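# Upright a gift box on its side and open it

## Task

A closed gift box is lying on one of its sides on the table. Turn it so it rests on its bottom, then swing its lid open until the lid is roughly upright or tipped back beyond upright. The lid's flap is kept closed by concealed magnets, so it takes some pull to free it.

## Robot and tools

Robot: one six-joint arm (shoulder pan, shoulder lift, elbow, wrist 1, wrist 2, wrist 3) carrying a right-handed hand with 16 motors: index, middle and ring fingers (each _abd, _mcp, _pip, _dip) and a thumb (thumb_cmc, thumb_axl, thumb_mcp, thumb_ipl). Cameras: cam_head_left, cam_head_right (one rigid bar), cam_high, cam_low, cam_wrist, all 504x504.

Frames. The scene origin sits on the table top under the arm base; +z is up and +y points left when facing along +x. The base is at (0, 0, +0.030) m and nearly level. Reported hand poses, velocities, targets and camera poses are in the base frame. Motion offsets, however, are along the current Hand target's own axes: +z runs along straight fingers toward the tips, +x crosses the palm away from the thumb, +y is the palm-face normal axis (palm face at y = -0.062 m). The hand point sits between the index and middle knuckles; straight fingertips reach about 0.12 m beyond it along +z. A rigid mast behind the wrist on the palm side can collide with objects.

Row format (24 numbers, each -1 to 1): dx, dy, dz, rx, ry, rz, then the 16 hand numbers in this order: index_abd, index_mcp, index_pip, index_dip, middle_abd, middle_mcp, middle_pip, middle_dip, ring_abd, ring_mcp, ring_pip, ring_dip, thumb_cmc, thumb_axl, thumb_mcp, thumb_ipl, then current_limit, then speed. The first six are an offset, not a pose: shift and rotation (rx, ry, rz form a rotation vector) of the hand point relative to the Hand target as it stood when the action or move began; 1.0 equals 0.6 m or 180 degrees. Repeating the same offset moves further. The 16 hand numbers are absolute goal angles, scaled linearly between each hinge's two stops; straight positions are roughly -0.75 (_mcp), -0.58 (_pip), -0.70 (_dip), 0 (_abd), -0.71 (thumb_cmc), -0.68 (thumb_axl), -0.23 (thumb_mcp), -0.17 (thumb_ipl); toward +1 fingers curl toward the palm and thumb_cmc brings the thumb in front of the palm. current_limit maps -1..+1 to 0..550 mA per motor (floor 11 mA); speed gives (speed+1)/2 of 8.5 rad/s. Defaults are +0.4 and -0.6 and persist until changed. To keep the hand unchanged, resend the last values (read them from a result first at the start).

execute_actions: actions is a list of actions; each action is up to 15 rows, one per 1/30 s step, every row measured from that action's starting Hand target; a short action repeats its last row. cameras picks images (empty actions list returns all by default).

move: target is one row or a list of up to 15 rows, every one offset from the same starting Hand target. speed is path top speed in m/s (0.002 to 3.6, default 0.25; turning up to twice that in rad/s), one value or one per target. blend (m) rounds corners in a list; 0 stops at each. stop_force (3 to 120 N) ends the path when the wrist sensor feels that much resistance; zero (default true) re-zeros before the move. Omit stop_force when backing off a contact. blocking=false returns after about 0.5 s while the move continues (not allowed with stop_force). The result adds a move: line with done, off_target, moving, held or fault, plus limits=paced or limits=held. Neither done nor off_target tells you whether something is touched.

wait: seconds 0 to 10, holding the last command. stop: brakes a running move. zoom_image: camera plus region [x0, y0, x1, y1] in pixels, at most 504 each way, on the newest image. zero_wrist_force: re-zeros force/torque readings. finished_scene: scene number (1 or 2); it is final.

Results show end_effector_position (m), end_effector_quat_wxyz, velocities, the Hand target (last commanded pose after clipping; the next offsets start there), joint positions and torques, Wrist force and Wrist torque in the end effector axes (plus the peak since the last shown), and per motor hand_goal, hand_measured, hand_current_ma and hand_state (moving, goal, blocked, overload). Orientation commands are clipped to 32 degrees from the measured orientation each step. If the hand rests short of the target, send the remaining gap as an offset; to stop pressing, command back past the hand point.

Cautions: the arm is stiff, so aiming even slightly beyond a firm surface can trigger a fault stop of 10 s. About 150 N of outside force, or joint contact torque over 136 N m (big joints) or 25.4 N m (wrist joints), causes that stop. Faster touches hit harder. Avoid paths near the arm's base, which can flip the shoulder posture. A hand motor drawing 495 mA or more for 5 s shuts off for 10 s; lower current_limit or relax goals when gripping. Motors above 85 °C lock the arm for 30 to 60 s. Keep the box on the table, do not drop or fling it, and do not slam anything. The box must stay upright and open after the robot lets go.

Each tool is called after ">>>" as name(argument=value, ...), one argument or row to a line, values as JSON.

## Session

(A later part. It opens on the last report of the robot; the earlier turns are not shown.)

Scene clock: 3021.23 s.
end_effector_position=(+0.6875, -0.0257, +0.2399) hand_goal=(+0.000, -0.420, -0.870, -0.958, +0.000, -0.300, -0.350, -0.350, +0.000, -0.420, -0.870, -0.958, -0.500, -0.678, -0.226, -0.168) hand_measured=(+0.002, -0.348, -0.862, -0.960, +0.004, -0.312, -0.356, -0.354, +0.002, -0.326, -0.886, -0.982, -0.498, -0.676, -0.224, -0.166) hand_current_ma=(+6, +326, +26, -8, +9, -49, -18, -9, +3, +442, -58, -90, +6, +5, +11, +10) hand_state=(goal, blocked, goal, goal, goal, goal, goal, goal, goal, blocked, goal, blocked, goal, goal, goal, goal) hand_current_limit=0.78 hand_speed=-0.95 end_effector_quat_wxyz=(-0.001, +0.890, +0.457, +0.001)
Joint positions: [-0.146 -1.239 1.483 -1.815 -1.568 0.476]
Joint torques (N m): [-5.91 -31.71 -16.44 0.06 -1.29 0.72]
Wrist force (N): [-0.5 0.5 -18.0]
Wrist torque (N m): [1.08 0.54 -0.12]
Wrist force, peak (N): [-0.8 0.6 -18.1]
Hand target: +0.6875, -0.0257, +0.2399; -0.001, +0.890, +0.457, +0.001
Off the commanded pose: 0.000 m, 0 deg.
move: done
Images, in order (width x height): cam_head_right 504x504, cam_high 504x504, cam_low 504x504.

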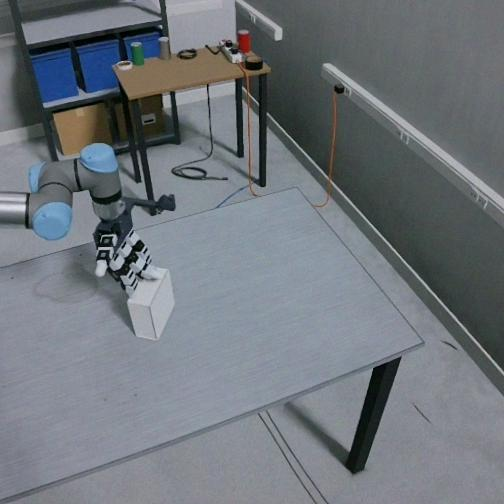

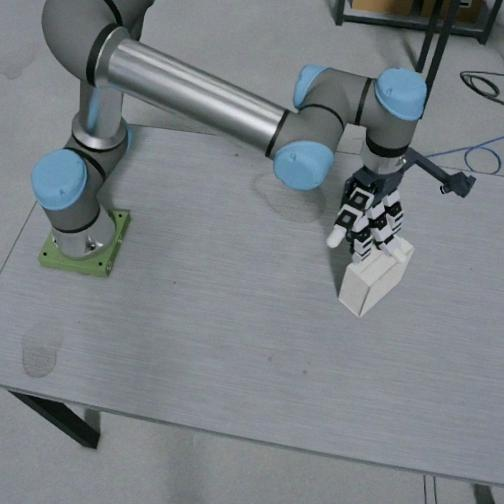

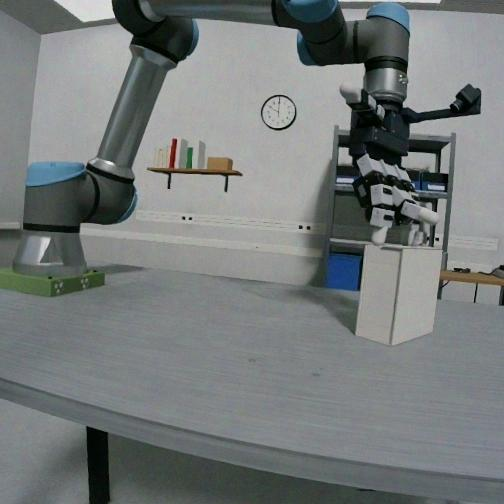

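>>> move(
  target=[0,0,0,0,0,0, 0,-0.342,-0.869,-0.957,0,-0.88,-0.35,-0.35,0,-0.342,-0.869,-0.957,-0.5,-0.677,-0.226,-0.168,0.6,-0.9],
)

>>> move(
  target=[0,0,0,0,0,0, 0,-0.342,-0.869,-0.957,0,-0.83,-0.431,-0.478,0,-0.342,-0.869,-0.957,-0.5,-0.677,-0.226,-0.168,0.6,-0.9],
)

>>> move(
  target=[0,0,0,0,0,0, 0,-0.42,-0.869,-0.957,0,-0.5,-0.431,-0.478,0,-0.42,-0.869,-0.957,-0.5,-0.677,-0.226,-0.168,0.78,-0.95],
  cameras=["cam_high","cam_low"],
)

>>> zoom_image(
  camera="cam_high",
  region=[310, 180, 450, 320],
)

>>> zoom_image(
  camera="cam_low",
  region=[310, 180, 470, 350],
)

Scene clock: 3045.80 s.
end_effector_position=(+0.6875, -0.0257, +0.2399) hand_goal=(+0.000, -0.342, -0.870, -0.958, +0.000, -0.880, -0.350, -0.350, +0.000, -0.342, -0.870, -0.958, -0.500, -0.678, -0.226, -0.168) hand_measured=(+0.002, -0.340, -0.870, -0.962, +0.004, -0.822, -0.334, -0.342, +0.002, -0.322, -0.886, -0.982, -0.498, -0.676, -0.224, -0.166) hand_current_ma=(+6, +9, -2, -9, +9, +263, +57, +29, +3, +79, -62, -90, +6, +5, +11, +10) hand_state=(goal, goal, goal, goal, goal, blocked, goal, goal, goal, goal, goal, blocked, goal, goal, goal, goal) hand_current_limit=0.60 hand_speed=-0.90 end_effector_quat_wxyz=(-0.001, +0.890, +0.457, +0.001)
Joint positions: [-0.146 -1.239 1.483 -1.815 -1.568 0.476]
Joint torques (N m): [-5.74 -21.94 -18.8 -1.17 -1.27 0.77]
Wrist force (N): [-0.5 -0.7 -15.0]
Wrist torque (N m): [0.93 0.60 -0.17]
Wrist force, peak (N): [-0.6 0.6 -18.1]
Hand target: +0.6875, -0.0257, +0.2399; -0.001, +0.890, +0.457, +0.001
Off the commanded pose: 0.000 m, 0 deg.
move: done

Scene clock: 3046.37 s.
end_effector_position=(+0.6875, -0.0257, +0.2399) hand_goal=(+0.000, -0.342, -0.870, -0.958, +0.000, -0.830, -0.432, -0.478, +0.000, -0.342, -0.870, -0.958, -0.500, -0.678, -0.226, -0.168) hand_measured=(+0.002, -0.340, -0.870, -0.962, +0.002, -0.802, -0.350, -0.384, +0.002, -0.322, -0.886, -0.982, -0.498, -0.676, -0.224, -0.166) hand_current_ma=(+5, +8, -2, -9, +8, +117, +356, +412, +3, +79, -62, -90, +6, +5, +11, +10) hand_state=(goal, goal, goal, goal, goal, blocked, blocked, blocked, goal, goal, goal, blocked, goal, goal, goal, goal) hand_current_limit=0.60 hand_speed=-0.90 end_effector_quat_wxyz=(-0.001, +0.890, +0.457, +0.001)
Joint positions: [-0.146 -1.239 1.483 -1.815 -1.568 0.476]
Joint torques (N m): [-6.23 -22.26 -20 -1.35 -1.29 0.62]
Wrist force (N): [-0.8 -4.3 -26.2]
Wrist torque (N m): [1.69 0.77 -0.25]
Wrist force, peak (N): [-0.6 -4.3 -26.5]
Hand target: +0.6875, -0.0257, +0.2399; -0.001, +0.890, +0.457, +0.001
Off the commanded pose: 0.000 m, 0 deg.
move: done

Scene clock: 3047.40 s.
end_effector_position=(+0.6875, -0.0257, +0.2399) hand_goal=(+0.000, -0.420, -0.870, -0.958, +0.000, -0.500, -0.432, -0.478, +0.000, -0.420, -0.870, -0.958, -0.500, -0.678, -0.226, -0.168) hand_measured=(+0.002, -0.354, -0.858, -0.956, +0.002, -0.778, -0.372, -0.398, +0.000, -0.334, -0.874, -0.982, -0.498, -0.676, -0.224, -0.166) hand_current_ma=(+3, +298, +46, +6, +5, -489, +255, +350, +0, +402, -14, -90, +6, +5, +11, +10) hand_state=(goal, blocked, goal, goal, goal, blocked, blocked, blocked, goal, blocked, goal, blocked, goal, goal, goal, goal) hand_current_limit=0.78 hand_speed=-0.95 end_effector_quat_wxyz=(-0.001, +0.890, +0.457, +0.001)
Joint positions: [-0.146 -1.239 1.483 -1.815 -1.568 0.476]
Joint torques (N m): [-5.8 -22.83 -11.06 -1.15 -1.2 0.69]
Wrist force (N): [-1.0 -9.3 -40.7]
Wrist torque (N m): [2.72 1.06 -0.39]
Wrist force, peak (N): [-1.0 -9.3 -40.7]
Hand target: +0.6875, -0.0257, +0.2399; -0.001, +0.890, +0.457, +0.001
Off the commanded pose: 0.000 m, 0 deg.
move: done
Images, in order (width x height): cam_high 504x504, cam_low 504x504.

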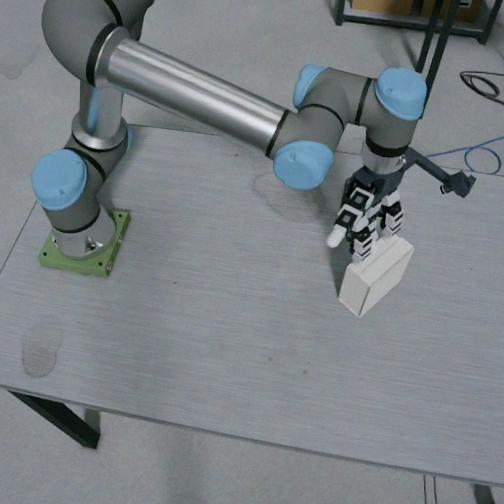

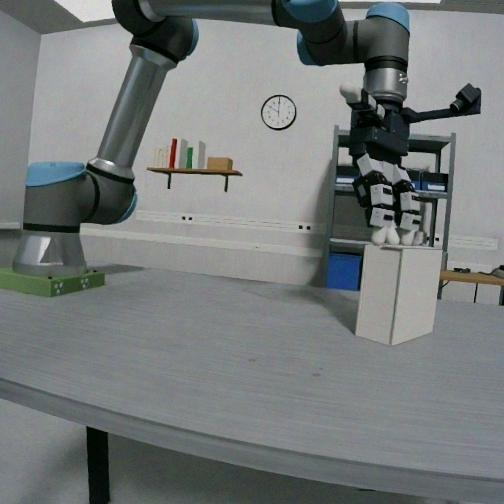

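Scaled by 3.600.

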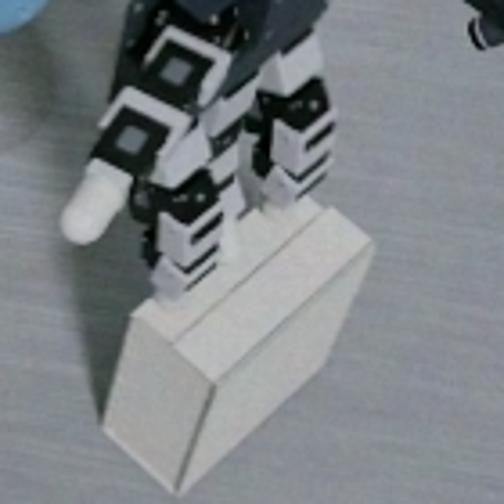

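Scaled by 2.965.

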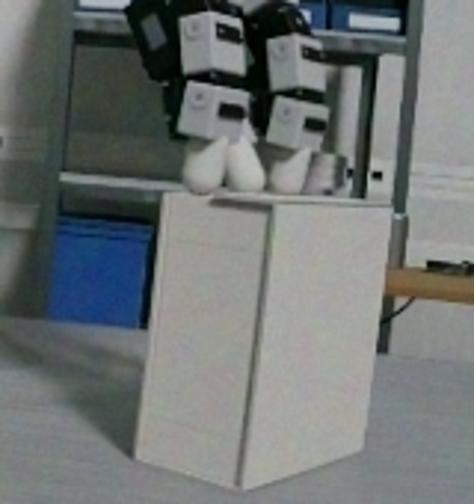

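>>> move(
  target=[0,0,0,0,0,0, 0,-0.342,-0.869,-0.957,0,-0.78,-0.35,-0.36,0,-0.342,-0.869,-0.957,-0.5,-0.677,-0.226,-0.168,0.6,-0.95],
)

>>> move(
  target=[0,0,0,0,0,0, 0,-0.4,-0.869,-0.957,0,-0.66,-0.38,-0.42,0,-0.4,-0.869,-0.957,-0.5,-0.677,-0.226,-0.168,0.7,-0.96],
  cameras=["cam_high","cam_low"],
)

>>> zoom_image(
  camera="cam_high",
  region=[340, 210, 420, 290],
)

>>> zoom_image(
  camera="cam_low",
  region=[310, 180, 470, 350],
)

Scene clock: 3061.97 s.
end_effector_position=(+0.6874, -0.0257, +0.2398) hand_goal=(+0.000, -0.342, -0.870, -0.958, +0.000, -0.780, -0.350, -0.360, +0.000, -0.342, -0.870, -0.958, -0.500, -0.678, -0.226, -0.168) hand_measured=(+0.002, -0.340, -0.870, -0.960, +0.002, -0.804, -0.346, -0.354, +0.000, -0.324, -0.884, -0.982, -0.498, -0.676, -0.224, -0.166) hand_current_ma=(+2, +4, +0, -3, +4, -101, +14, +18, +0, +72, -51, -90, +6, +5, +11, +10) hand_state=(goal, goal, goal, goal, goal, blocked, goal, goal, goal, goal, goal, blocked, goal, goal, goal, goal) hand_current_limit=0.60 hand_speed=-0.95 end_effector_quat_wxyz=(-0.001, +0.890, +0.457, +0.001)
Joint positions: [-0.146 -1.239 1.483 -1.815 -1.568 0.476]
Joint torques (N m): [-5.82 -22.98 -8.96 0.56 -1.35 0.56]
Wrist force (N): [-0.2 -5.0 -19.7]
Wrist torque (N m): [1.41 0.77 -0.25]
Wrist force, peak (N): [-1.0 -9.1 -41.1]
Hand target: +0.6875, -0.0257, +0.2399; -0.001, +0.890, +0.457, +0.001
Off the commanded pose: 0.000 m, 0 deg.
move: done

Scene clock: 3062.60 s.
end_effector_position=(+0.6875, -0.0257, +0.2399) hand_goal=(+0.000, -0.400, -0.870, -0.958, +0.000, -0.660, -0.380, -0.420, +0.000, -0.400, -0.870, -0.958, -0.500, -0.678, -0.226, -0.168) hand_measured=(+0.002, -0.348, -0.864, -0.960, +0.002, -0.792, -0.356, -0.374, +0.000, -0.326, -0.884, -0.982, -0.498, -0.676, -0.224, -0.166) hand_current_ma=(+2, +231, +23, -3, +4, -431, +90, +190, +0, +336, -48, -90, +6, +5, +11, +10) hand_state=(goal, blocked, goal, goal, goal, moving, blocked, blocked, goal, blocked, goal, blocked, goal, goal, goal, goal) hand_current_limit=0.70 hand_speed=-0.96 end_effector_quat_wxyz=(-0.001, +0.890, +0.457, +0.001)
Joint positions: [-0.146 -1.239 1.483 -1.815 -1.568 0.476]
Joint torques (N m): [-5.83 -23.02 -20.19 0.72 -1.23 0.64]
Wrist force (N): [-0.5 -6.6 -29.4]
Wrist torque (N m): [2.01 0.85 -0.29]
Wrist force, peak (N): [-0.4 -6.4 -29.5]
Hand target: +0.6875, -0.0257, +0.2399; -0.001, +0.890, +0.457, +0.001
Off the commanded pose: 0.000 m, 0 deg.
move: done
Images, in order (width x height): cam_high 504x504, cam_low 504x504.

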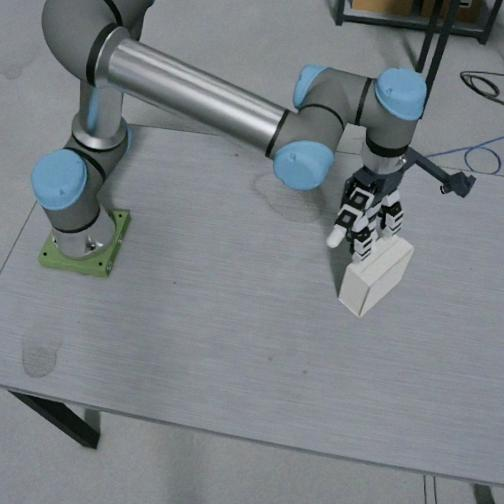

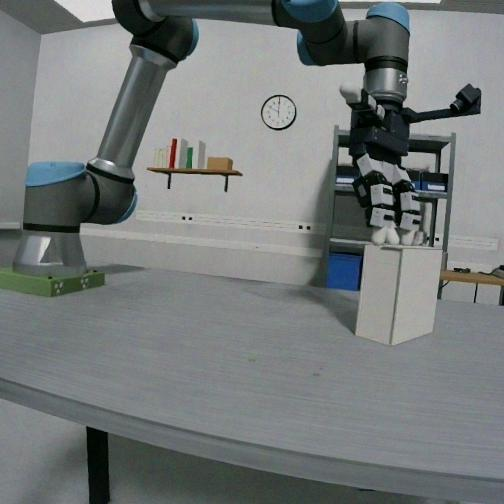

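Scaled by 6.300.

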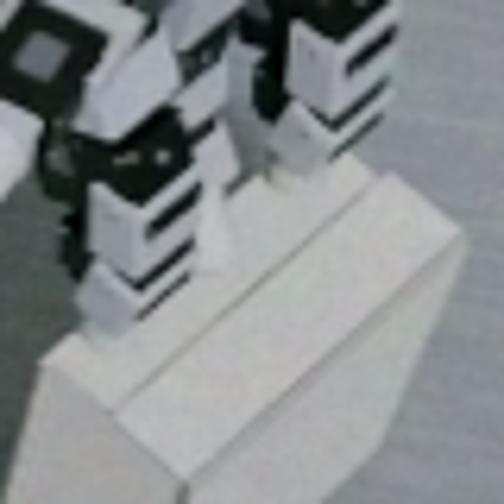

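Scaled by 2.965.

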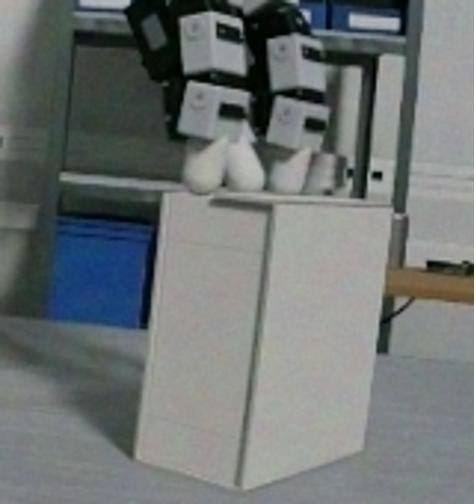

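>>> move(
  target=[
    [0,0,-0.012,0,0,0, 0,-0.342,-0.869,-0.957,0,-0.78,-0.35,-0.36,0,-0.342,-0.869,-0.957,-0.5,-0.677,-0.226,-0.168,0.6,-0.9],
    [0,0.0125,-0.012,0,0,0, 0,-0.342,-0.869,-0.957,0,-0.78,-0.35,-0.36,0,-0.342,-0.869,-0.957,-0.5,-0.677,-0.226,-0.168,0.6,-0.9],
  ],
  speed=0.05,
)

>>> move(
  target=[0,0,0.03,0,0,0, 0,-0.342,-0.869,-0.957,0,-0.78,-0.35,-0.36,0,-0.342,-0.869,-0.957,-0.5,-0.677,-0.226,-0.168,0.6,-0.9],
  speed=0.008,
  stop_force=11,
)

>>> move(
  target=[0,0,0,0,0,0, 0,-0.42,-0.869,-0.957,0,-0.6,-0.36,-0.37,0,-0.42,-0.869,-0.957,-0.5,-0.677,-0.226,-0.168,0.78,-0.96],
  cameras=["cam_high","cam_low"],
)

>>> zoom_image(
  camera="cam_high",
  region=[340, 210, 420, 290],
)

>>> zoom_image(
  camera="cam_low",
  region=[310, 180, 470, 350],
)

Scene clock: 3086.80 s.
end_effector_position=(+0.6934, -0.0301, +0.2471) hand_goal=(+0.000, -0.342, -0.870, -0.958, +0.000, -0.780, -0.350, -0.360, +0.000, -0.342, -0.870, -0.958, -0.500, -0.678, -0.226, -0.168) hand_measured=(+0.002, -0.344, -0.868, -0.958, +0.002, -0.782, -0.354, -0.362, +0.002, -0.342, -0.872, -0.960, -0.498, -0.676, -0.224, -0.166) hand_current_ma=(+3, -8, +9, -1, +7, -5, -10, -8, +4, -2, -8, -8, +6, +5, +11, +10) hand_state=(goal, goal, goal, goal, goal, goal, goal, goal, goal, goal, goal, goal, goal, goal, goal, goal) hand_current_limit=0.60 hand_speed=-0.90 end_effector_quat_wxyz=(-0.001, +0.890, +0.457, +0.001)
Joint positions: [-0.152 -1.23 1.451 -1.793 -1.568 0.471]
Joint torques (N m): [-7.93 -31.48 -33.71 -0.67 -1.49 -1.59]
Wrist force (N): [-0.3 0.2 -0.4]
Wrist torque (N m): [0.15 -0.08 0.02]
Wrist force, peak (N): [-0.6 -6.9 -30.1]
Hand target: +0.6936, -0.0301, +0.2471; -0.001, +0.890, +0.457, +0.001
Off the commanded pose: 0.000 m, 0 deg.
move: done

Scene clock: 3089.00 s.
end_effector_position=(+0.6936, -0.0301, +0.2404) hand_goal=(+0.000, -0.342, -0.870, -0.958, +0.000, -0.780, -0.350, -0.360, +0.000, -0.342, -0.870, -0.958, -0.500, -0.678, -0.226, -0.168) hand_measured=(+0.002, -0.342, -0.870, -0.958, +0.002, -0.782, -0.354, -0.362, +0.000, -0.326, -0.888, -0.980, -0.498, -0.676, -0.224, -0.166) hand_current_ma=(+3, -2, +1, -2, +7, -5, -10, -8, +2, +59, -68, -80, +6, +5, +11, +10) hand_state=(goal, goal, goal, goal, goal, goal, goal, goal, goal, goal, goal, blocked, goal, goal, goal, goal) hand_current_limit=0.60 hand_speed=-0.90 end_effector_quat_wxyz=(-0.001, +0.890, +0.457, +0.001)
Joint positions: [-0.152 -1.226 1.464 -1.809 -1.568 0.471]
Joint torques (N m): [-5.98 -44.57 -28.39 0.11 -1.29 -1.01]
Wrist force (N): [-0.7 -1.2 -8.4]
Wrist torque (N m): [0.64 0.44 -0.07]
Wrist force, peak (N): [-0.7 -2.0 -13.7]
Hand target: +0.6936, -0.0301, +0.2404; -0.001, +0.890, +0.457, +0.001 (not the last commanded pose)
Off the commanded pose: 0.011 m, 0 deg.
move: contact

Scene clock: 3090.57 s.
end_effector_position=(+0.6936, -0.0301, +0.2404) hand_goal=(+0.000, -0.420, -0.870, -0.958, +0.000, -0.600, -0.360, -0.370, +0.000, -0.420, -0.870, -0.958, -0.500, -0.678, -0.226, -0.168) hand_measured=(+0.002, -0.356, -0.856, -0.956, +0.002, -0.606, -0.358, -0.368, +0.000, -0.336, -0.880, -0.980, -0.498, -0.676, -0.224, -0.166) hand_current_ma=(+3, +288, +47, +8, +7, -19, +5, +6, +2, +392, -35, -80, +6, +5, +11, +10) hand_state=(goal, blocked, goal, goal, goal, goal, goal, goal, goal, blocked, goal, blocked, goal, goal, goal, goal) hand_current_limit=0.78 hand_speed=-0.96 end_effector_quat_wxyz=(-0.001, +0.890, +0.457, +0.001)
Joint positions: [-0.152 -1.226 1.463 -1.809 -1.568 0.471]
Joint torques (N m): [-6.35 -32.89 -18.06 0.03 -1.22 -1.02]
Wrist force (N): [-0.7 1.3 -13.6]
Wrist torque (N m): [0.80 0.48 -0.02]
Wrist force, peak (N): [-0.5 1.2 -13.8]
Hand target: +0.6936, -0.0301, +0.2404; -0.001, +0.890, +0.457, +0.001
Off the commanded pose: 0.000 m, 0 deg.
move: done
Images, in order (width x height): cam_high 504x504, cam_low 504x504.

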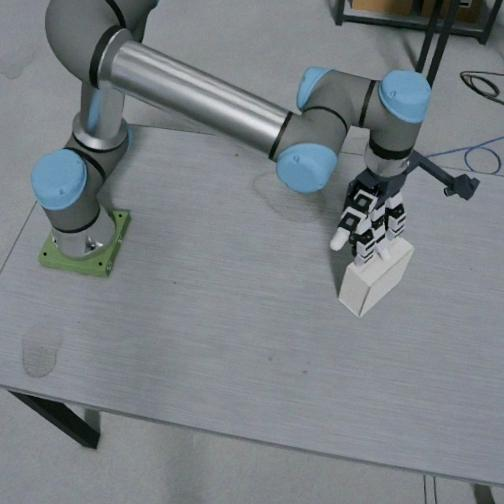

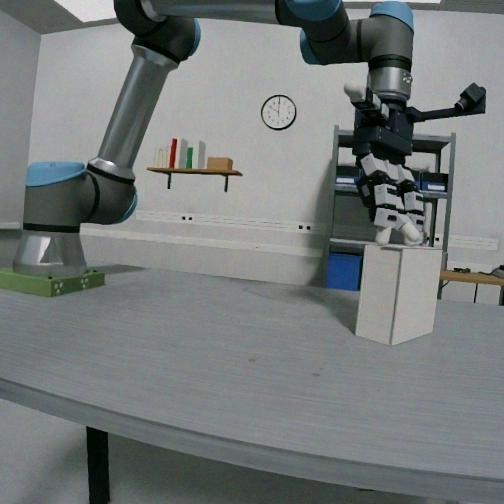

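Scaled by 6.300.

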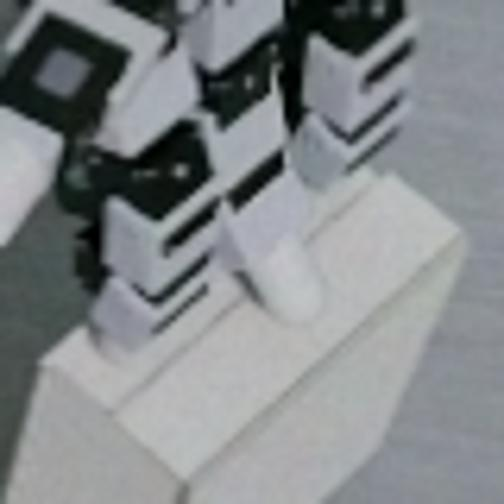

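Scaled by 2.965.

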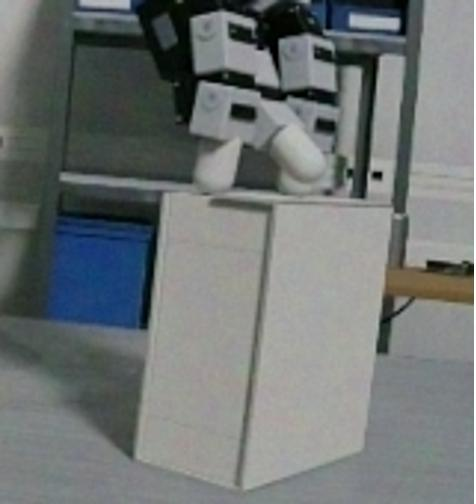

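>>> move(
  target=[0,0,0,0,0,0, 0,-0.42,-0.869,-0.957,0,-0.66,-0.45,-0.5,0,-0.42,-0.869,-0.957,-0.5,-0.677,-0.226,-0.168,0.6,-0.93],
)

>>> move(
  target=[0,0,0,0,0,0, 0,-0.5,-0.869,-0.957,0,-0.4,-0.45,-0.5,0,-0.5,-0.869,-0.957,-0.5,-0.677,-0.226,-0.168,0.78,-0.95],
  cameras=["cam_high","cam_low"],
)

>>> zoom_image(
  camera="cam_high",
  region=[340, 210, 420, 290],
)

>>> zoom_image(
  camera="cam_low",
  region=[310, 180, 470, 350],
)

Scene clock: 3116.50 s.
end_effector_position=(+0.6936, -0.0301, +0.2404) hand_goal=(+0.000, -0.420, -0.870, -0.958, +0.000, -0.660, -0.450, -0.500, +0.000, -0.420, -0.870, -0.958, -0.500, -0.678, -0.226, -0.168) hand_measured=(+0.002, -0.358, -0.856, -0.954, +0.002, -0.636, -0.416, -0.462, +0.000, -0.338, -0.878, -0.980, -0.498, -0.676, -0.224, -0.166) hand_current_ma=(+3, +282, +50, +10, +7, +96, +134, +150, +1, +384, -27, -80, +6, +5, +11, +10) hand_state=(goal, blocked, goal, goal, goal, blocked, blocked, blocked, goal, blocked, goal, blocked, goal, goal, goal, goal) hand_current_limit=0.60 hand_speed=-0.93 end_effector_quat_wxyz=(-0.001, +0.890, +0.457, +0.001)
Joint positions: [-0.152 -1.226 1.464 -1.809 -1.568 0.471]
Joint torques (N m): [-5.73 -24.34 -4.84 -0.51 -1.18 -0.99]
Wrist force (N): [-0.7 -0.1 -19.0]
Wrist torque (N m): [1.00 0.59 -0.05]
Wrist force, peak (N): [-0.8 -0.2 -19.3]
Hand target: +0.6936, -0.0301, +0.2404; -0.001, +0.890, +0.457, +0.001
Off the commanded pose: 0.000 m, 0 deg.
move: done

Scene clock: 3117.60 s.
end_effector_position=(+0.6936, -0.0301, +0.2404) hand_goal=(+0.000, -0.500, -0.870, -0.958, +0.000, -0.400, -0.450, -0.500, +0.000, -0.500, -0.870, -0.958, -0.500, -0.678, -0.226, -0.168) hand_measured=(+0.000, -0.368, -0.846, -0.952, +0.002, -0.598, -0.456, -0.488, +0.000, -0.344, -0.870, -0.978, -0.498, -0.676, -0.224, -0.166) hand_current_ma=(+1, +489, +93, +23, +5, -489, -18, +44, +0, +489, +1, -76, +6, +5, +11, +10) hand_state=(goal, blocked, blocked, goal, goal, blocked, goal, goal, goal, blocked, goal, blocked, goal, goal, goal, goal) hand_current_limit=0.78 hand_speed=-0.95 end_effector_quat_wxyz=(-0.001, +0.890, +0.457, +0.001)
Joint positions: [-0.152 -1.226 1.464 -1.809 -1.568 0.471]
Joint torques (N m): [-5.63 -24.4 -4.91 -0.62 -1.19 -0.99]
Wrist force (N): [-0.8 -7.8 -31.5]
Wrist torque (N m): [1.90 0.79 -0.25]
Wrist force, peak (N): [-0.8 -7.8 -31.5]
Hand target: +0.6936, -0.0301, +0.2404; -0.001, +0.890, +0.457, +0.001
Off the commanded pose: 0.000 m, 0 deg.
move: done
Images, in order (width x height): cam_high 504x504, cam_low 504x504.

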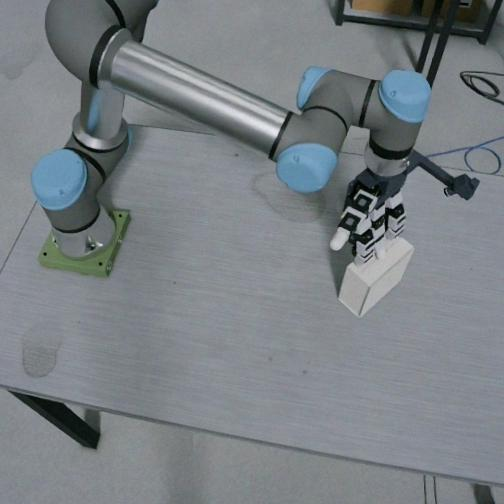

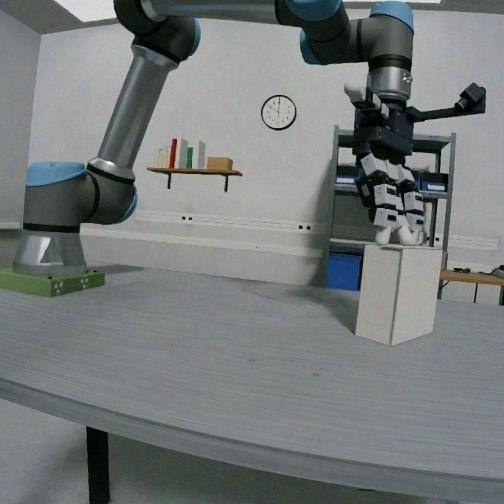

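Scaled by 6.300.

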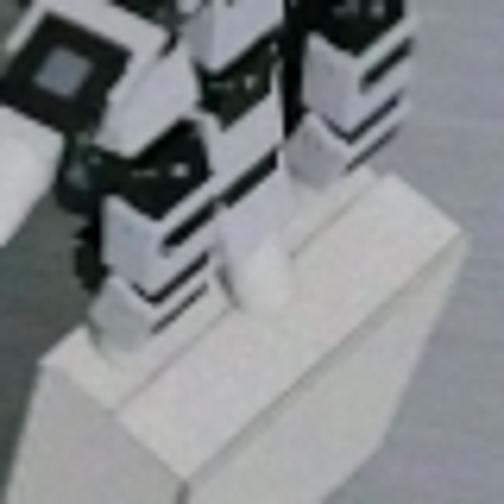

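Scaled by 2.965.

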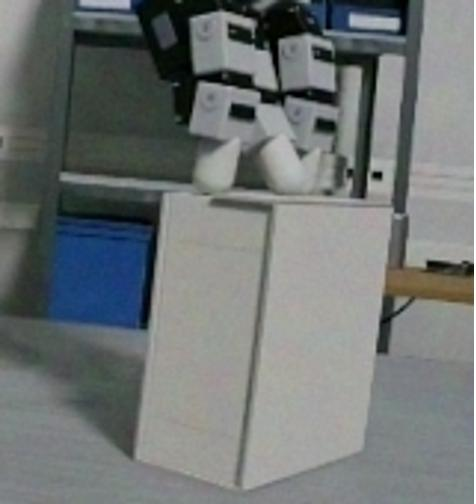

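>>> move(
  target=[0,0.01,0,0,0,0, 0,-0.6,-0.869,-0.957,0,-0.3,-0.45,-0.5,0,-0.6,-0.869,-0.957,-0.5,-0.677,-0.226,-0.168,0.78,-0.95],
  speed=0.01,
  cameras=["cam_high","cam_low"],
)

>>> zoom_image(
  camera="cam_high",
  region=[340, 210, 420, 290],
)

>>> zoom_image(
  camera="cam_low",
  region=[310, 180, 470, 350],
)

Scene clock: 3166.03 s.
end_effector_position=(+0.6984, -0.0336, +0.2405) hand_goal=(+0.000, -0.600, -0.870, -0.958, +0.000, -0.300, -0.450, -0.500, +0.000, -0.600, -0.870, -0.958, -0.500, -0.678, -0.226, -0.168) hand_measured=(-0.002, -0.376, -0.848, -0.964, +0.000, -0.598, -0.468, -0.490, -0.004, -0.352, -0.878, -0.982, -0.498, -0.676, -0.224, -0.166) hand_current_ma=(-7, +489, +85, -24, -2, -490, -67, +34, -9, +489, -29, -96, +6, +5, +11, +10) hand_state=(goal, blocked, blocked, goal, goal, blocked, goal, goal, goal, blocked, goal, blocked, goal, goal, goal, goal) hand_current_limit=0.78 hand_speed=-0.95 end_effector_quat_wxyz=(-0.001, +0.890, +0.457, +0.001)
Joint positions: [-0.156 -1.215 1.449 -1.805 -1.568 0.467]
Joint torques (N m): [-13.39 15.87 -5.7 3.29 -1.09 -1.76]
Wrist force (N): [-0.9 -19.9 -69.5]
Wrist torque (N m): [4.40 1.55 -0.50]
Wrist force, peak (N): [-0.9 -19.9 -69.5]
Hand target: +0.6985, -0.0336, +0.2404; -0.001, +0.890, +0.457, +0.001
Off the commanded pose: 0.000 m, 0 deg.
move: done
Images, in order (width x height): cam_high 504x504, cam_low 504x504.

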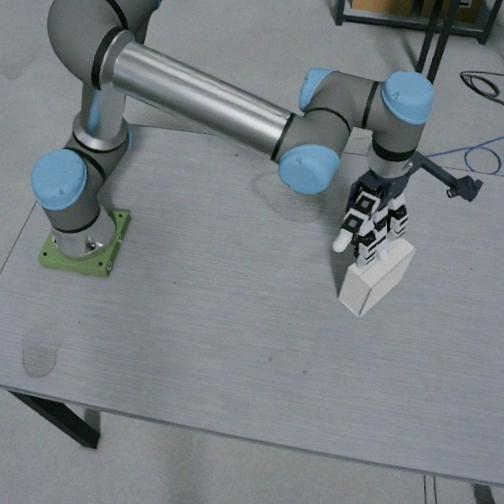

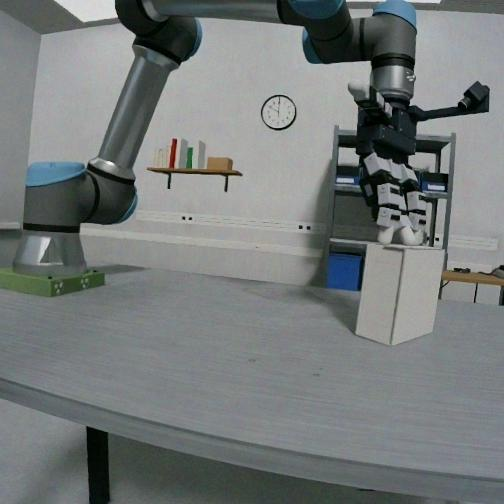

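Scaled by 6.300.

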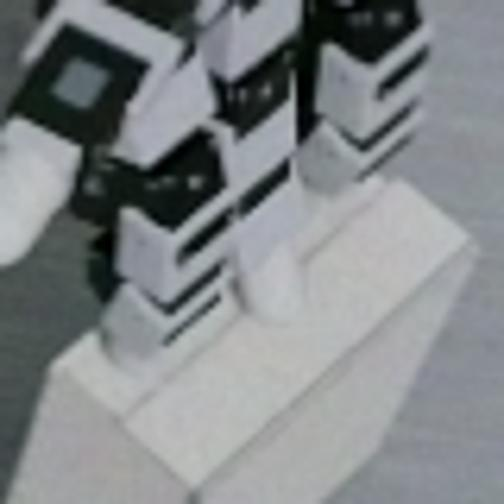

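Scaled by 2.965.

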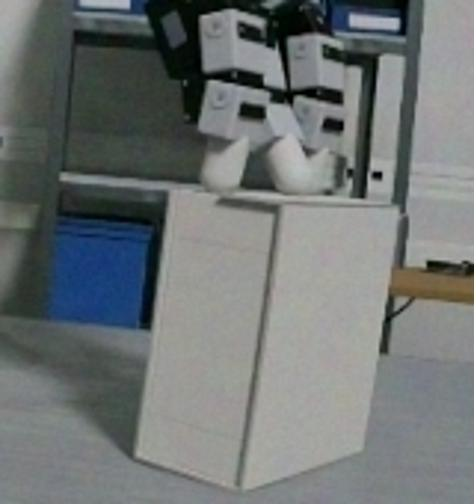

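>>> move(
  target=[
    [0,-0.005,-0.01,0,0,0, 0,-0.38,-0.869,-0.957,0,-0.598,-0.45,-0.49,0,-0.36,-0.869,-0.957,-0.5,-0.677,-0.226,-0.168,0.5,-0.9],
    [-0.028,-0.078,-0.2167,0,0,0, 0,-0.5,-0.577,-0.696,0,-0.6,-0.43,-0.4,0,-0.75,-0.577,-0.696,-0.5,-0.677,-0.226,-0.168,0.4,-0.8],
  ],
  speed=[0.02,0.25],
)

>>> move(
  target=[0,0,0,0.0937,-0.0826,0.536, 0.35,-1,0.3,-0.116,0,-0.562,-0.11,-0.333,0,-0.75,-0.577,-0.696,0,-0.677,-1,0.4,0.4,-0.7],
)

>>> move(
  target=[0,0,0,0.389,-0.175,-0.327, 0.35,-1,0.3,-0.116,0,-0.562,-0.11,-0.333,0,-0.75,-0.577,-0.696,0.857,-0.677,-1,0.4,0.4,-0.7],
  cameras=["cam_high","cam_low"],
)

>>> zoom_image(
  camera="cam_high",
  region=[320, 210, 430, 320],
)

>>> zoom_image(
  camera="cam_low",
  region=[310, 180, 470, 350],
)

Scene clock: 3217.40 s.
end_effector_position=(+0.6505, -0.0203, +0.3704) hand_goal=(+0.000, -0.500, -0.578, -0.696, +0.000, -0.600, -0.430, -0.400, +0.000, -0.750, -0.578, -0.696, -0.500, -0.678, -0.226, -0.168) hand_measured=(+0.002, -0.500, -0.582, -0.698, +0.004, -0.602, -0.434, -0.402, +0.002, -0.746, -0.580, -0.698, -0.498, -0.676, -0.224, -0.166) hand_current_ma=(+3, +1, -13, -9, +9, -9, -12, -9, +4, +17, -8, -9, +6, +5, +11, +10) hand_state=(goal, goal, goal, goal, goal, goal, goal, goal, goal, goal, goal, goal, goal, goal, goal, goal) hand_current_limit=0.40 hand_speed=-0.80 end_effector_quat_wxyz=(-0.001, +0.890, +0.457, +0.001)
Joint positions: [-0.146 -1.357 1.301 -1.515 -1.568 0.477]
Joint torques (N m): [5 -44.16 -32.67 -0.68 1.67 1.57]
Wrist force (N): [-0.4 0.4 -0.2]
Wrist torque (N m): [0.10 -0.06 -0.08]
Wrist force, peak (N): [-1.3 -20.8 -73.0]
Hand target: +0.6505, -0.0203, +0.3704; -0.001, +0.890, +0.457, +0.001
Off the commanded pose: 0.000 m, 0 deg.
move: done

Scene clock: 3221.67 s.
end_effector_position=(+0.6505, -0.0203, +0.3704) hand_goal=(+0.350, -1.000, +0.300, -0.116, +0.000, -0.562, -0.110, -0.334, +0.000, -0.750, -0.578, -0.696, +0.000, -0.678, -1.000, +0.400) hand_measured=(+0.346, -0.998, +0.294, -0.120, +0.004, -0.564, -0.114, -0.338, +0.002, -0.746, -0.580, -0.698, +0.000, -0.676, -0.994, +0.398) hand_current_ma=(-9, +9, -20, -10, +11, -10, -12, -9, +4, +17, -7, -9, -3, +5, +23, -5) hand_state=(goal, goal, goal, goal, goal, goal, goal, goal, goal, goal, goal, goal, goal, goal, goal, goal) hand_current_limit=0.40 hand_speed=-0.70 end_effector_quat_wxyz=(-0.064, +0.916, -0.363, -0.161)
Joint positions: [-0.206 -0.722 0.289 -0.838 -1.391 2.092]
Joint torques (N m): [-8.66 -49.52 -29.44 0.37 2.05 1.9]
Wrist force (N): [-0.3 -0.3 0.0]
Wrist torque (N m): [-0.04 -0.12 -0.11]
Wrist force, peak (N): [-0.9 0.7 -0.3]
Hand target: +0.6505, -0.0203, +0.3704; -0.064, +0.916, -0.363, -0.161
Off the commanded pose: 0.000 m, 0 deg.
move: done

Scene clock: 3226.00 s.
end_effector_position=(+0.6491, -0.0197, +0.3695) hand_goal=(+0.350, -1.000, +0.300, -0.116, +0.000, -0.562, -0.110, -0.334, +0.000, -0.750, -0.578, -0.696, +0.856, -0.678, -1.000, +0.400) hand_measured=(+0.348, -0.994, +0.298, -0.118, +0.004, -0.556, -0.112, -0.336, +0.002, -0.742, -0.578, -0.698, +0.856, -0.678, -0.994, +0.398) hand_current_ma=(-6, +19, -3, -8, +8, +23, -3, -7, +4, +30, +0, -7, -2, +3, +23, -5) hand_state=(goal, goal, goal, goal, goal, goal, goal, goal, goal, goal, goal, goal, goal, goal, goal, goal) hand_current_limit=0.40 hand_speed=-0.70 end_effector_quat_wxyz=(-0.676, +0.734, +0.068, -0.020)
Joint positions: [-0.513 -0.545 0.035 0.364 -0.639 0.055]
Joint torques (N m): [-8.75 -49.15 -26.4 2.65 0.25 -1.87]
Wrist force (N): [-0.8 0.5 1.2]
Wrist torque (N m): [0.02 0.01 0.30]
Wrist force, peak (N): [-0.9 0.6 1.3]
Hand target: +0.6505, -0.0203, +0.3704; -0.699, +0.699, +0.104, -0.104
Off the commanded pose: 0.002 m, 12 deg.
elbow stopped short: the move would have taken joint 3 (elbow) straighter than the controller allows.
move: off_target
Images, in order (width x height): cam_high 504x504, cam_low 504x504.

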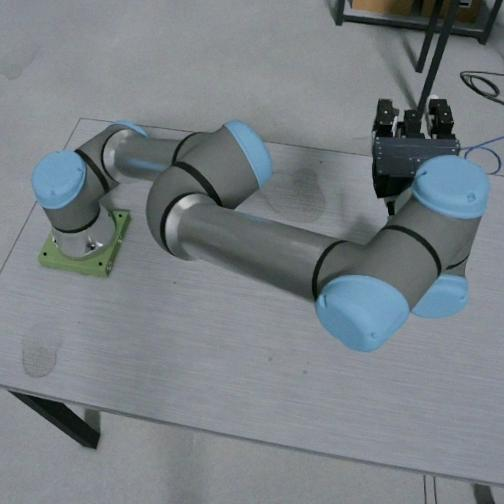

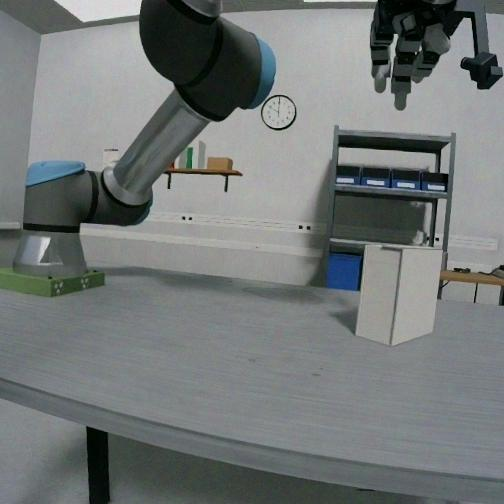

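Scaled by 4.582.

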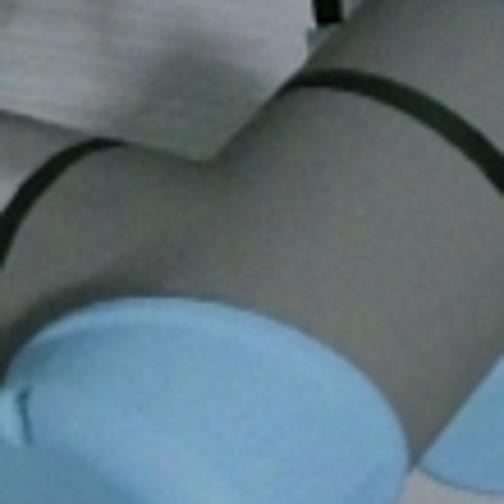

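Scaled by 2.965.

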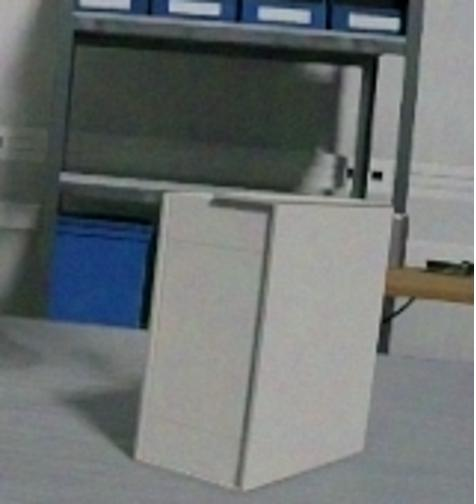

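>>> move(
  target=[0.0712,0.25,0.0707,0,0.292,0, 0.35,-1,0.3,-0.116,0,-0.562,-0.11,-0.333,0.2,-0.75,-0.577,-0.696,0.857,-0.677,-1,0.4,0.4,-0.7],
  cameras=["cam_high","cam_low","cam_head_right"],
)

>>> zoom_image(
  camera="cam_high",
  region=[310, 180, 450, 320],
)

>>> zoom_image(
  camera="cam_low",
  region=[310, 180, 470, 350],
)

Scene clock: 3249.33 s.
end_effector_position=(+0.6790, +0.0328, +0.2205) hand_goal=(+0.350, -1.000, +0.300, -0.116, +0.000, -0.562, -0.110, -0.334, +0.200, -0.750, -0.578, -0.696, +0.856, -0.678, -1.000, +0.400) hand_measured=(+0.348, -0.994, +0.300, -0.118, +0.004, -0.554, -0.110, -0.336, +0.196, -0.742, -0.578, -0.698, +0.856, -0.678, -0.994, +0.398) hand_current_ma=(-6, +20, -3, -8, +8, +26, -2, -7, -8, +32, +0, -7, -2, +3, +23, -5) hand_state=(goal, goal, goal, goal, goal, goal, goal, goal, goal, goal, goal, goal, goal, goal, goal, goal) hand_current_limit=0.40 hand_speed=-0.70 end_effector_quat_wxyz=(+0.672, -0.675, +0.217, -0.216)
Joint positions: [-0.516 -1.065 1.398 -0.297 0.105 -0.036]
Joint torques (N m): [-7.89 -53.56 -8.55 -1.47 1.8 1.4]
Wrist force (N): [-1.1 0.5 1.1]
Wrist torque (N m): [0.06 0.11 0.14]
Wrist force, peak (N): [-1.3 0.8 1.7]
Hand target: +0.6790, +0.0328, +0.2204; +0.673, -0.673, +0.216, -0.216
Off the commanded pose: 0.000 m, 0 deg.
move: done
Images, in order (width x height): cam_head_right 504x504, cam_high 504x504, cam_low 504x504.

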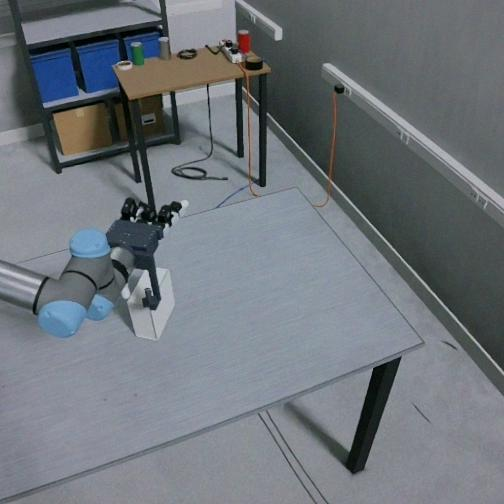

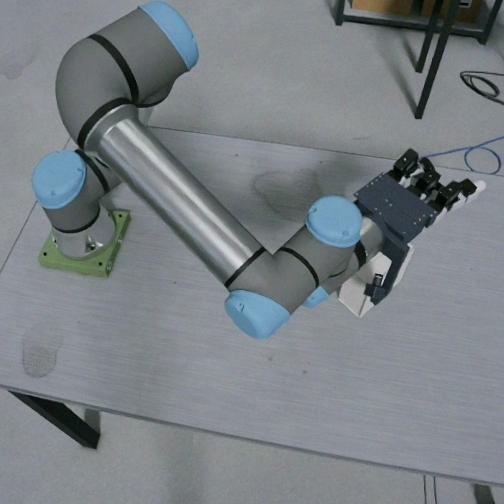

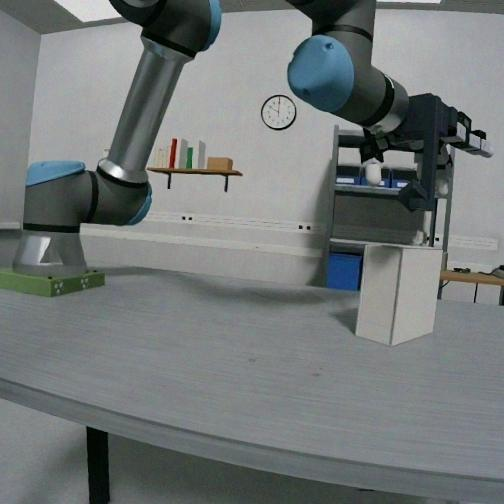

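Scaled by 3.600.

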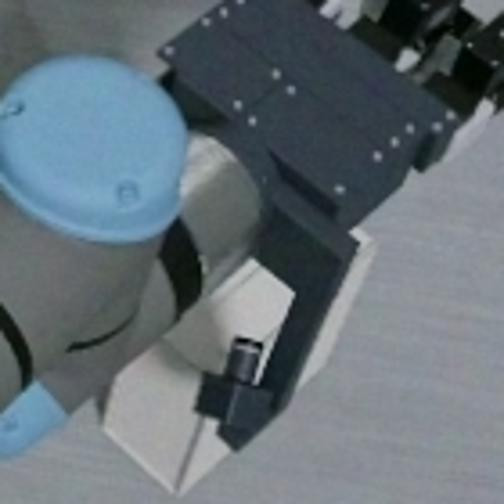

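Scaled by 2.965.

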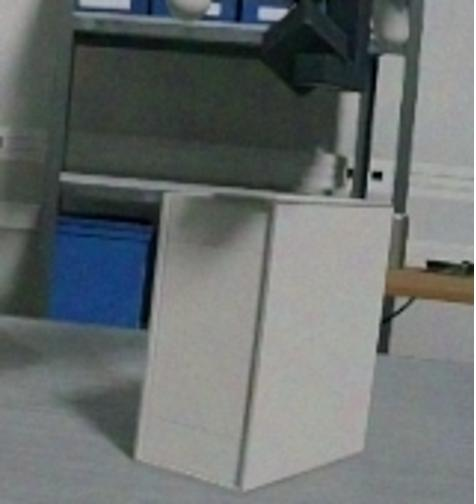

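>>> move(
  target=[
    [-0.015,0.06,0,0,0,0, 0.35,-1,0.3,-0.116,0,-0.562,-0.11,-0.333,0.2,-0.75,-0.577,-0.696,0.857,-0.677,-1,0.4,0.4,-0.7],
    [-0.015,0.16,0,0,0,0, 0.35,-1,0.3,-0.116,0,-0.562,-0.11,-0.333,0.2,-0.75,-0.577,-0.696,0.857,-0.677,-1,0.4,0.4,-0.7],
  ],
  speed=0.1,
  stop_force=5,
)

>>> move(
  target=[0,0,0,0,0,0, 0.35,-1,0.3,-0.116,0,-0.5,0.3,-0.13,0.2,-0.75,-0.577,-0.696,0.857,-0.677,-1,0.9,0.12,-0.85],
  cameras=["cam_high","cam_low","cam_head_right"],
)

>>> zoom_image(
  camera="cam_low",
  region=[310, 180, 470, 350],
)

>>> zoom_image(
  camera="cam_high",
  region=[310, 180, 450, 320],
)

Scene clock: 3274.63 s.
end_effector_position=(+0.6717, +0.0380, +0.1244) hand_goal=(+0.350, -1.000, +0.300, -0.116, +0.000, -0.562, -0.110, -0.334, +0.200, -0.750, -0.578, -0.696, +0.856, -0.678, -1.000, +0.400) hand_measured=(+0.348, -0.994, +0.300, -0.118, +0.004, -0.554, -0.110, -0.336, +0.196, -0.742, -0.578, -0.698, +0.856, -0.678, -0.994, +0.398) hand_current_ma=(-6, +20, -3, -8, +8, +26, -2, -7, -8, +32, +0, -7, -2, +3, +23, -5) hand_state=(goal, goal, goal, goal, goal, goal, goal, goal, goal, goal, goal, goal, goal, goal, goal, goal) hand_current_limit=0.40 hand_speed=-0.70 end_effector_quat_wxyz=(+0.673, -0.673, +0.216, -0.216)
Joint positions: [-0.515 -0.993 1.556 -0.563 0.107 0.001]
Joint torques (N m): [-8.34 -53.84 -4.67 -1.64 -1.61 1.22]
Wrist force (N): [-1.3 0.1 1.3]
Wrist torque (N m): [0.04 0.11 0.06]
Wrist force, peak (N): [-1.7 0.6 1.2]
Hand target: +0.6717, +0.0380, +0.1244; +0.673, -0.673, +0.216, -0.216
Off the commanded pose: 0.000 m, 0 deg.
move: done

Scene clock: 3275.83 s.
end_effector_position=(+0.6717, +0.0380, +0.1244) hand_goal=(+0.350, -1.000, +0.300, -0.116, +0.000, -0.500, +0.300, -0.130, +0.200, -0.750, -0.578, -0.696, +0.856, -0.678, -1.000, +0.900) hand_measured=(+0.348, -0.994, +0.300, -0.118, +0.002, -0.534, +0.244, -0.148, +0.196, -0.742, -0.578, -0.698, +0.850, -0.676, -1.000, +0.712) hand_current_ma=(-6, +20, -3, -8, +7, -142, -237, -69, -8, +32, +0, -7, -20, +4, +0, -308) hand_state=(goal, goal, goal, goal, goal, blocked, blocked, goal, goal, goal, goal, goal, goal, goal, goal, blocked) hand_current_limit=0.12 hand_speed=-0.85 end_effector_quat_wxyz=(+0.673, -0.673, +0.216, -0.216)
Joint positions: [-0.515 -0.993 1.556 -0.564 0.107 0.001]
Joint torques (N m): [-7.49 -53.95 -8.25 -2.08 -1.59 1.6]
Wrist force (N): [-1.3 2.8 1.0]
Wrist torque (N m): [0.27 0.13 0.12]
Wrist force, peak (N): [-1.3 2.8 1.0]
Hand target: +0.6717, +0.0380, +0.1244; +0.673, -0.673, +0.216, -0.216
Off the commanded pose: 0.000 m, 0 deg.
move: done
Images, in order (width x height): cam_head_right 504x504, cam_high 504x504, cam_low 504x504.

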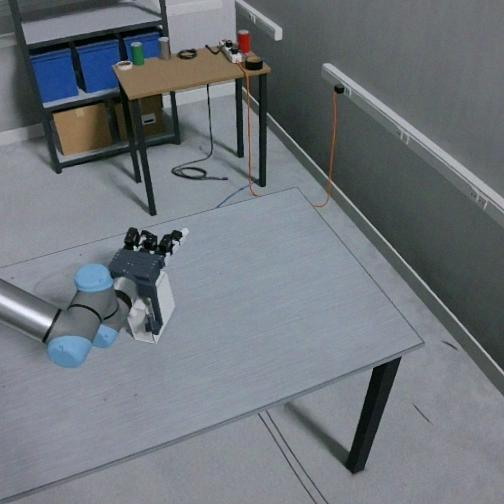

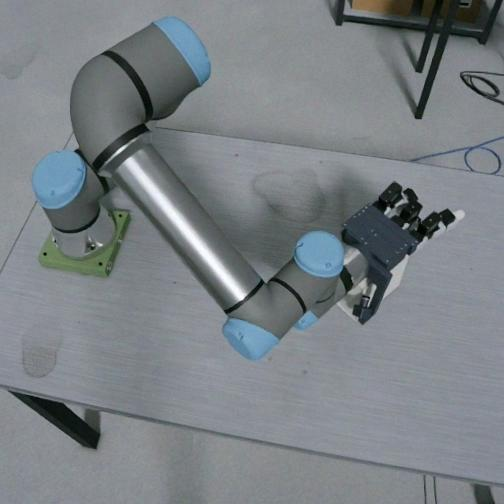

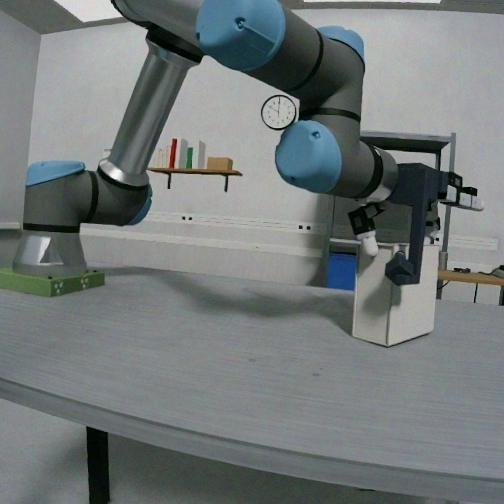

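Scaled by 2.965.

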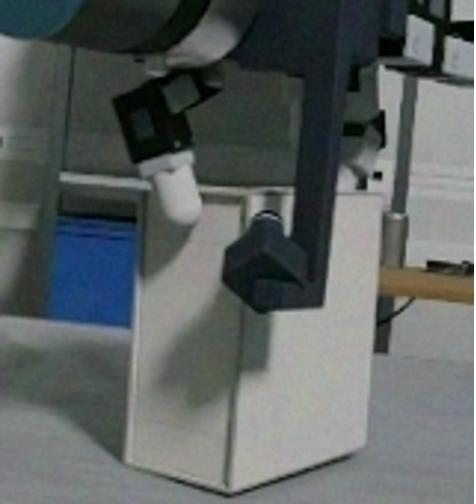

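Scaled by 3.600.

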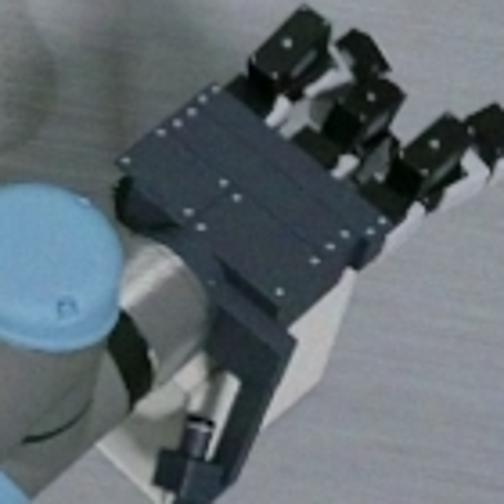

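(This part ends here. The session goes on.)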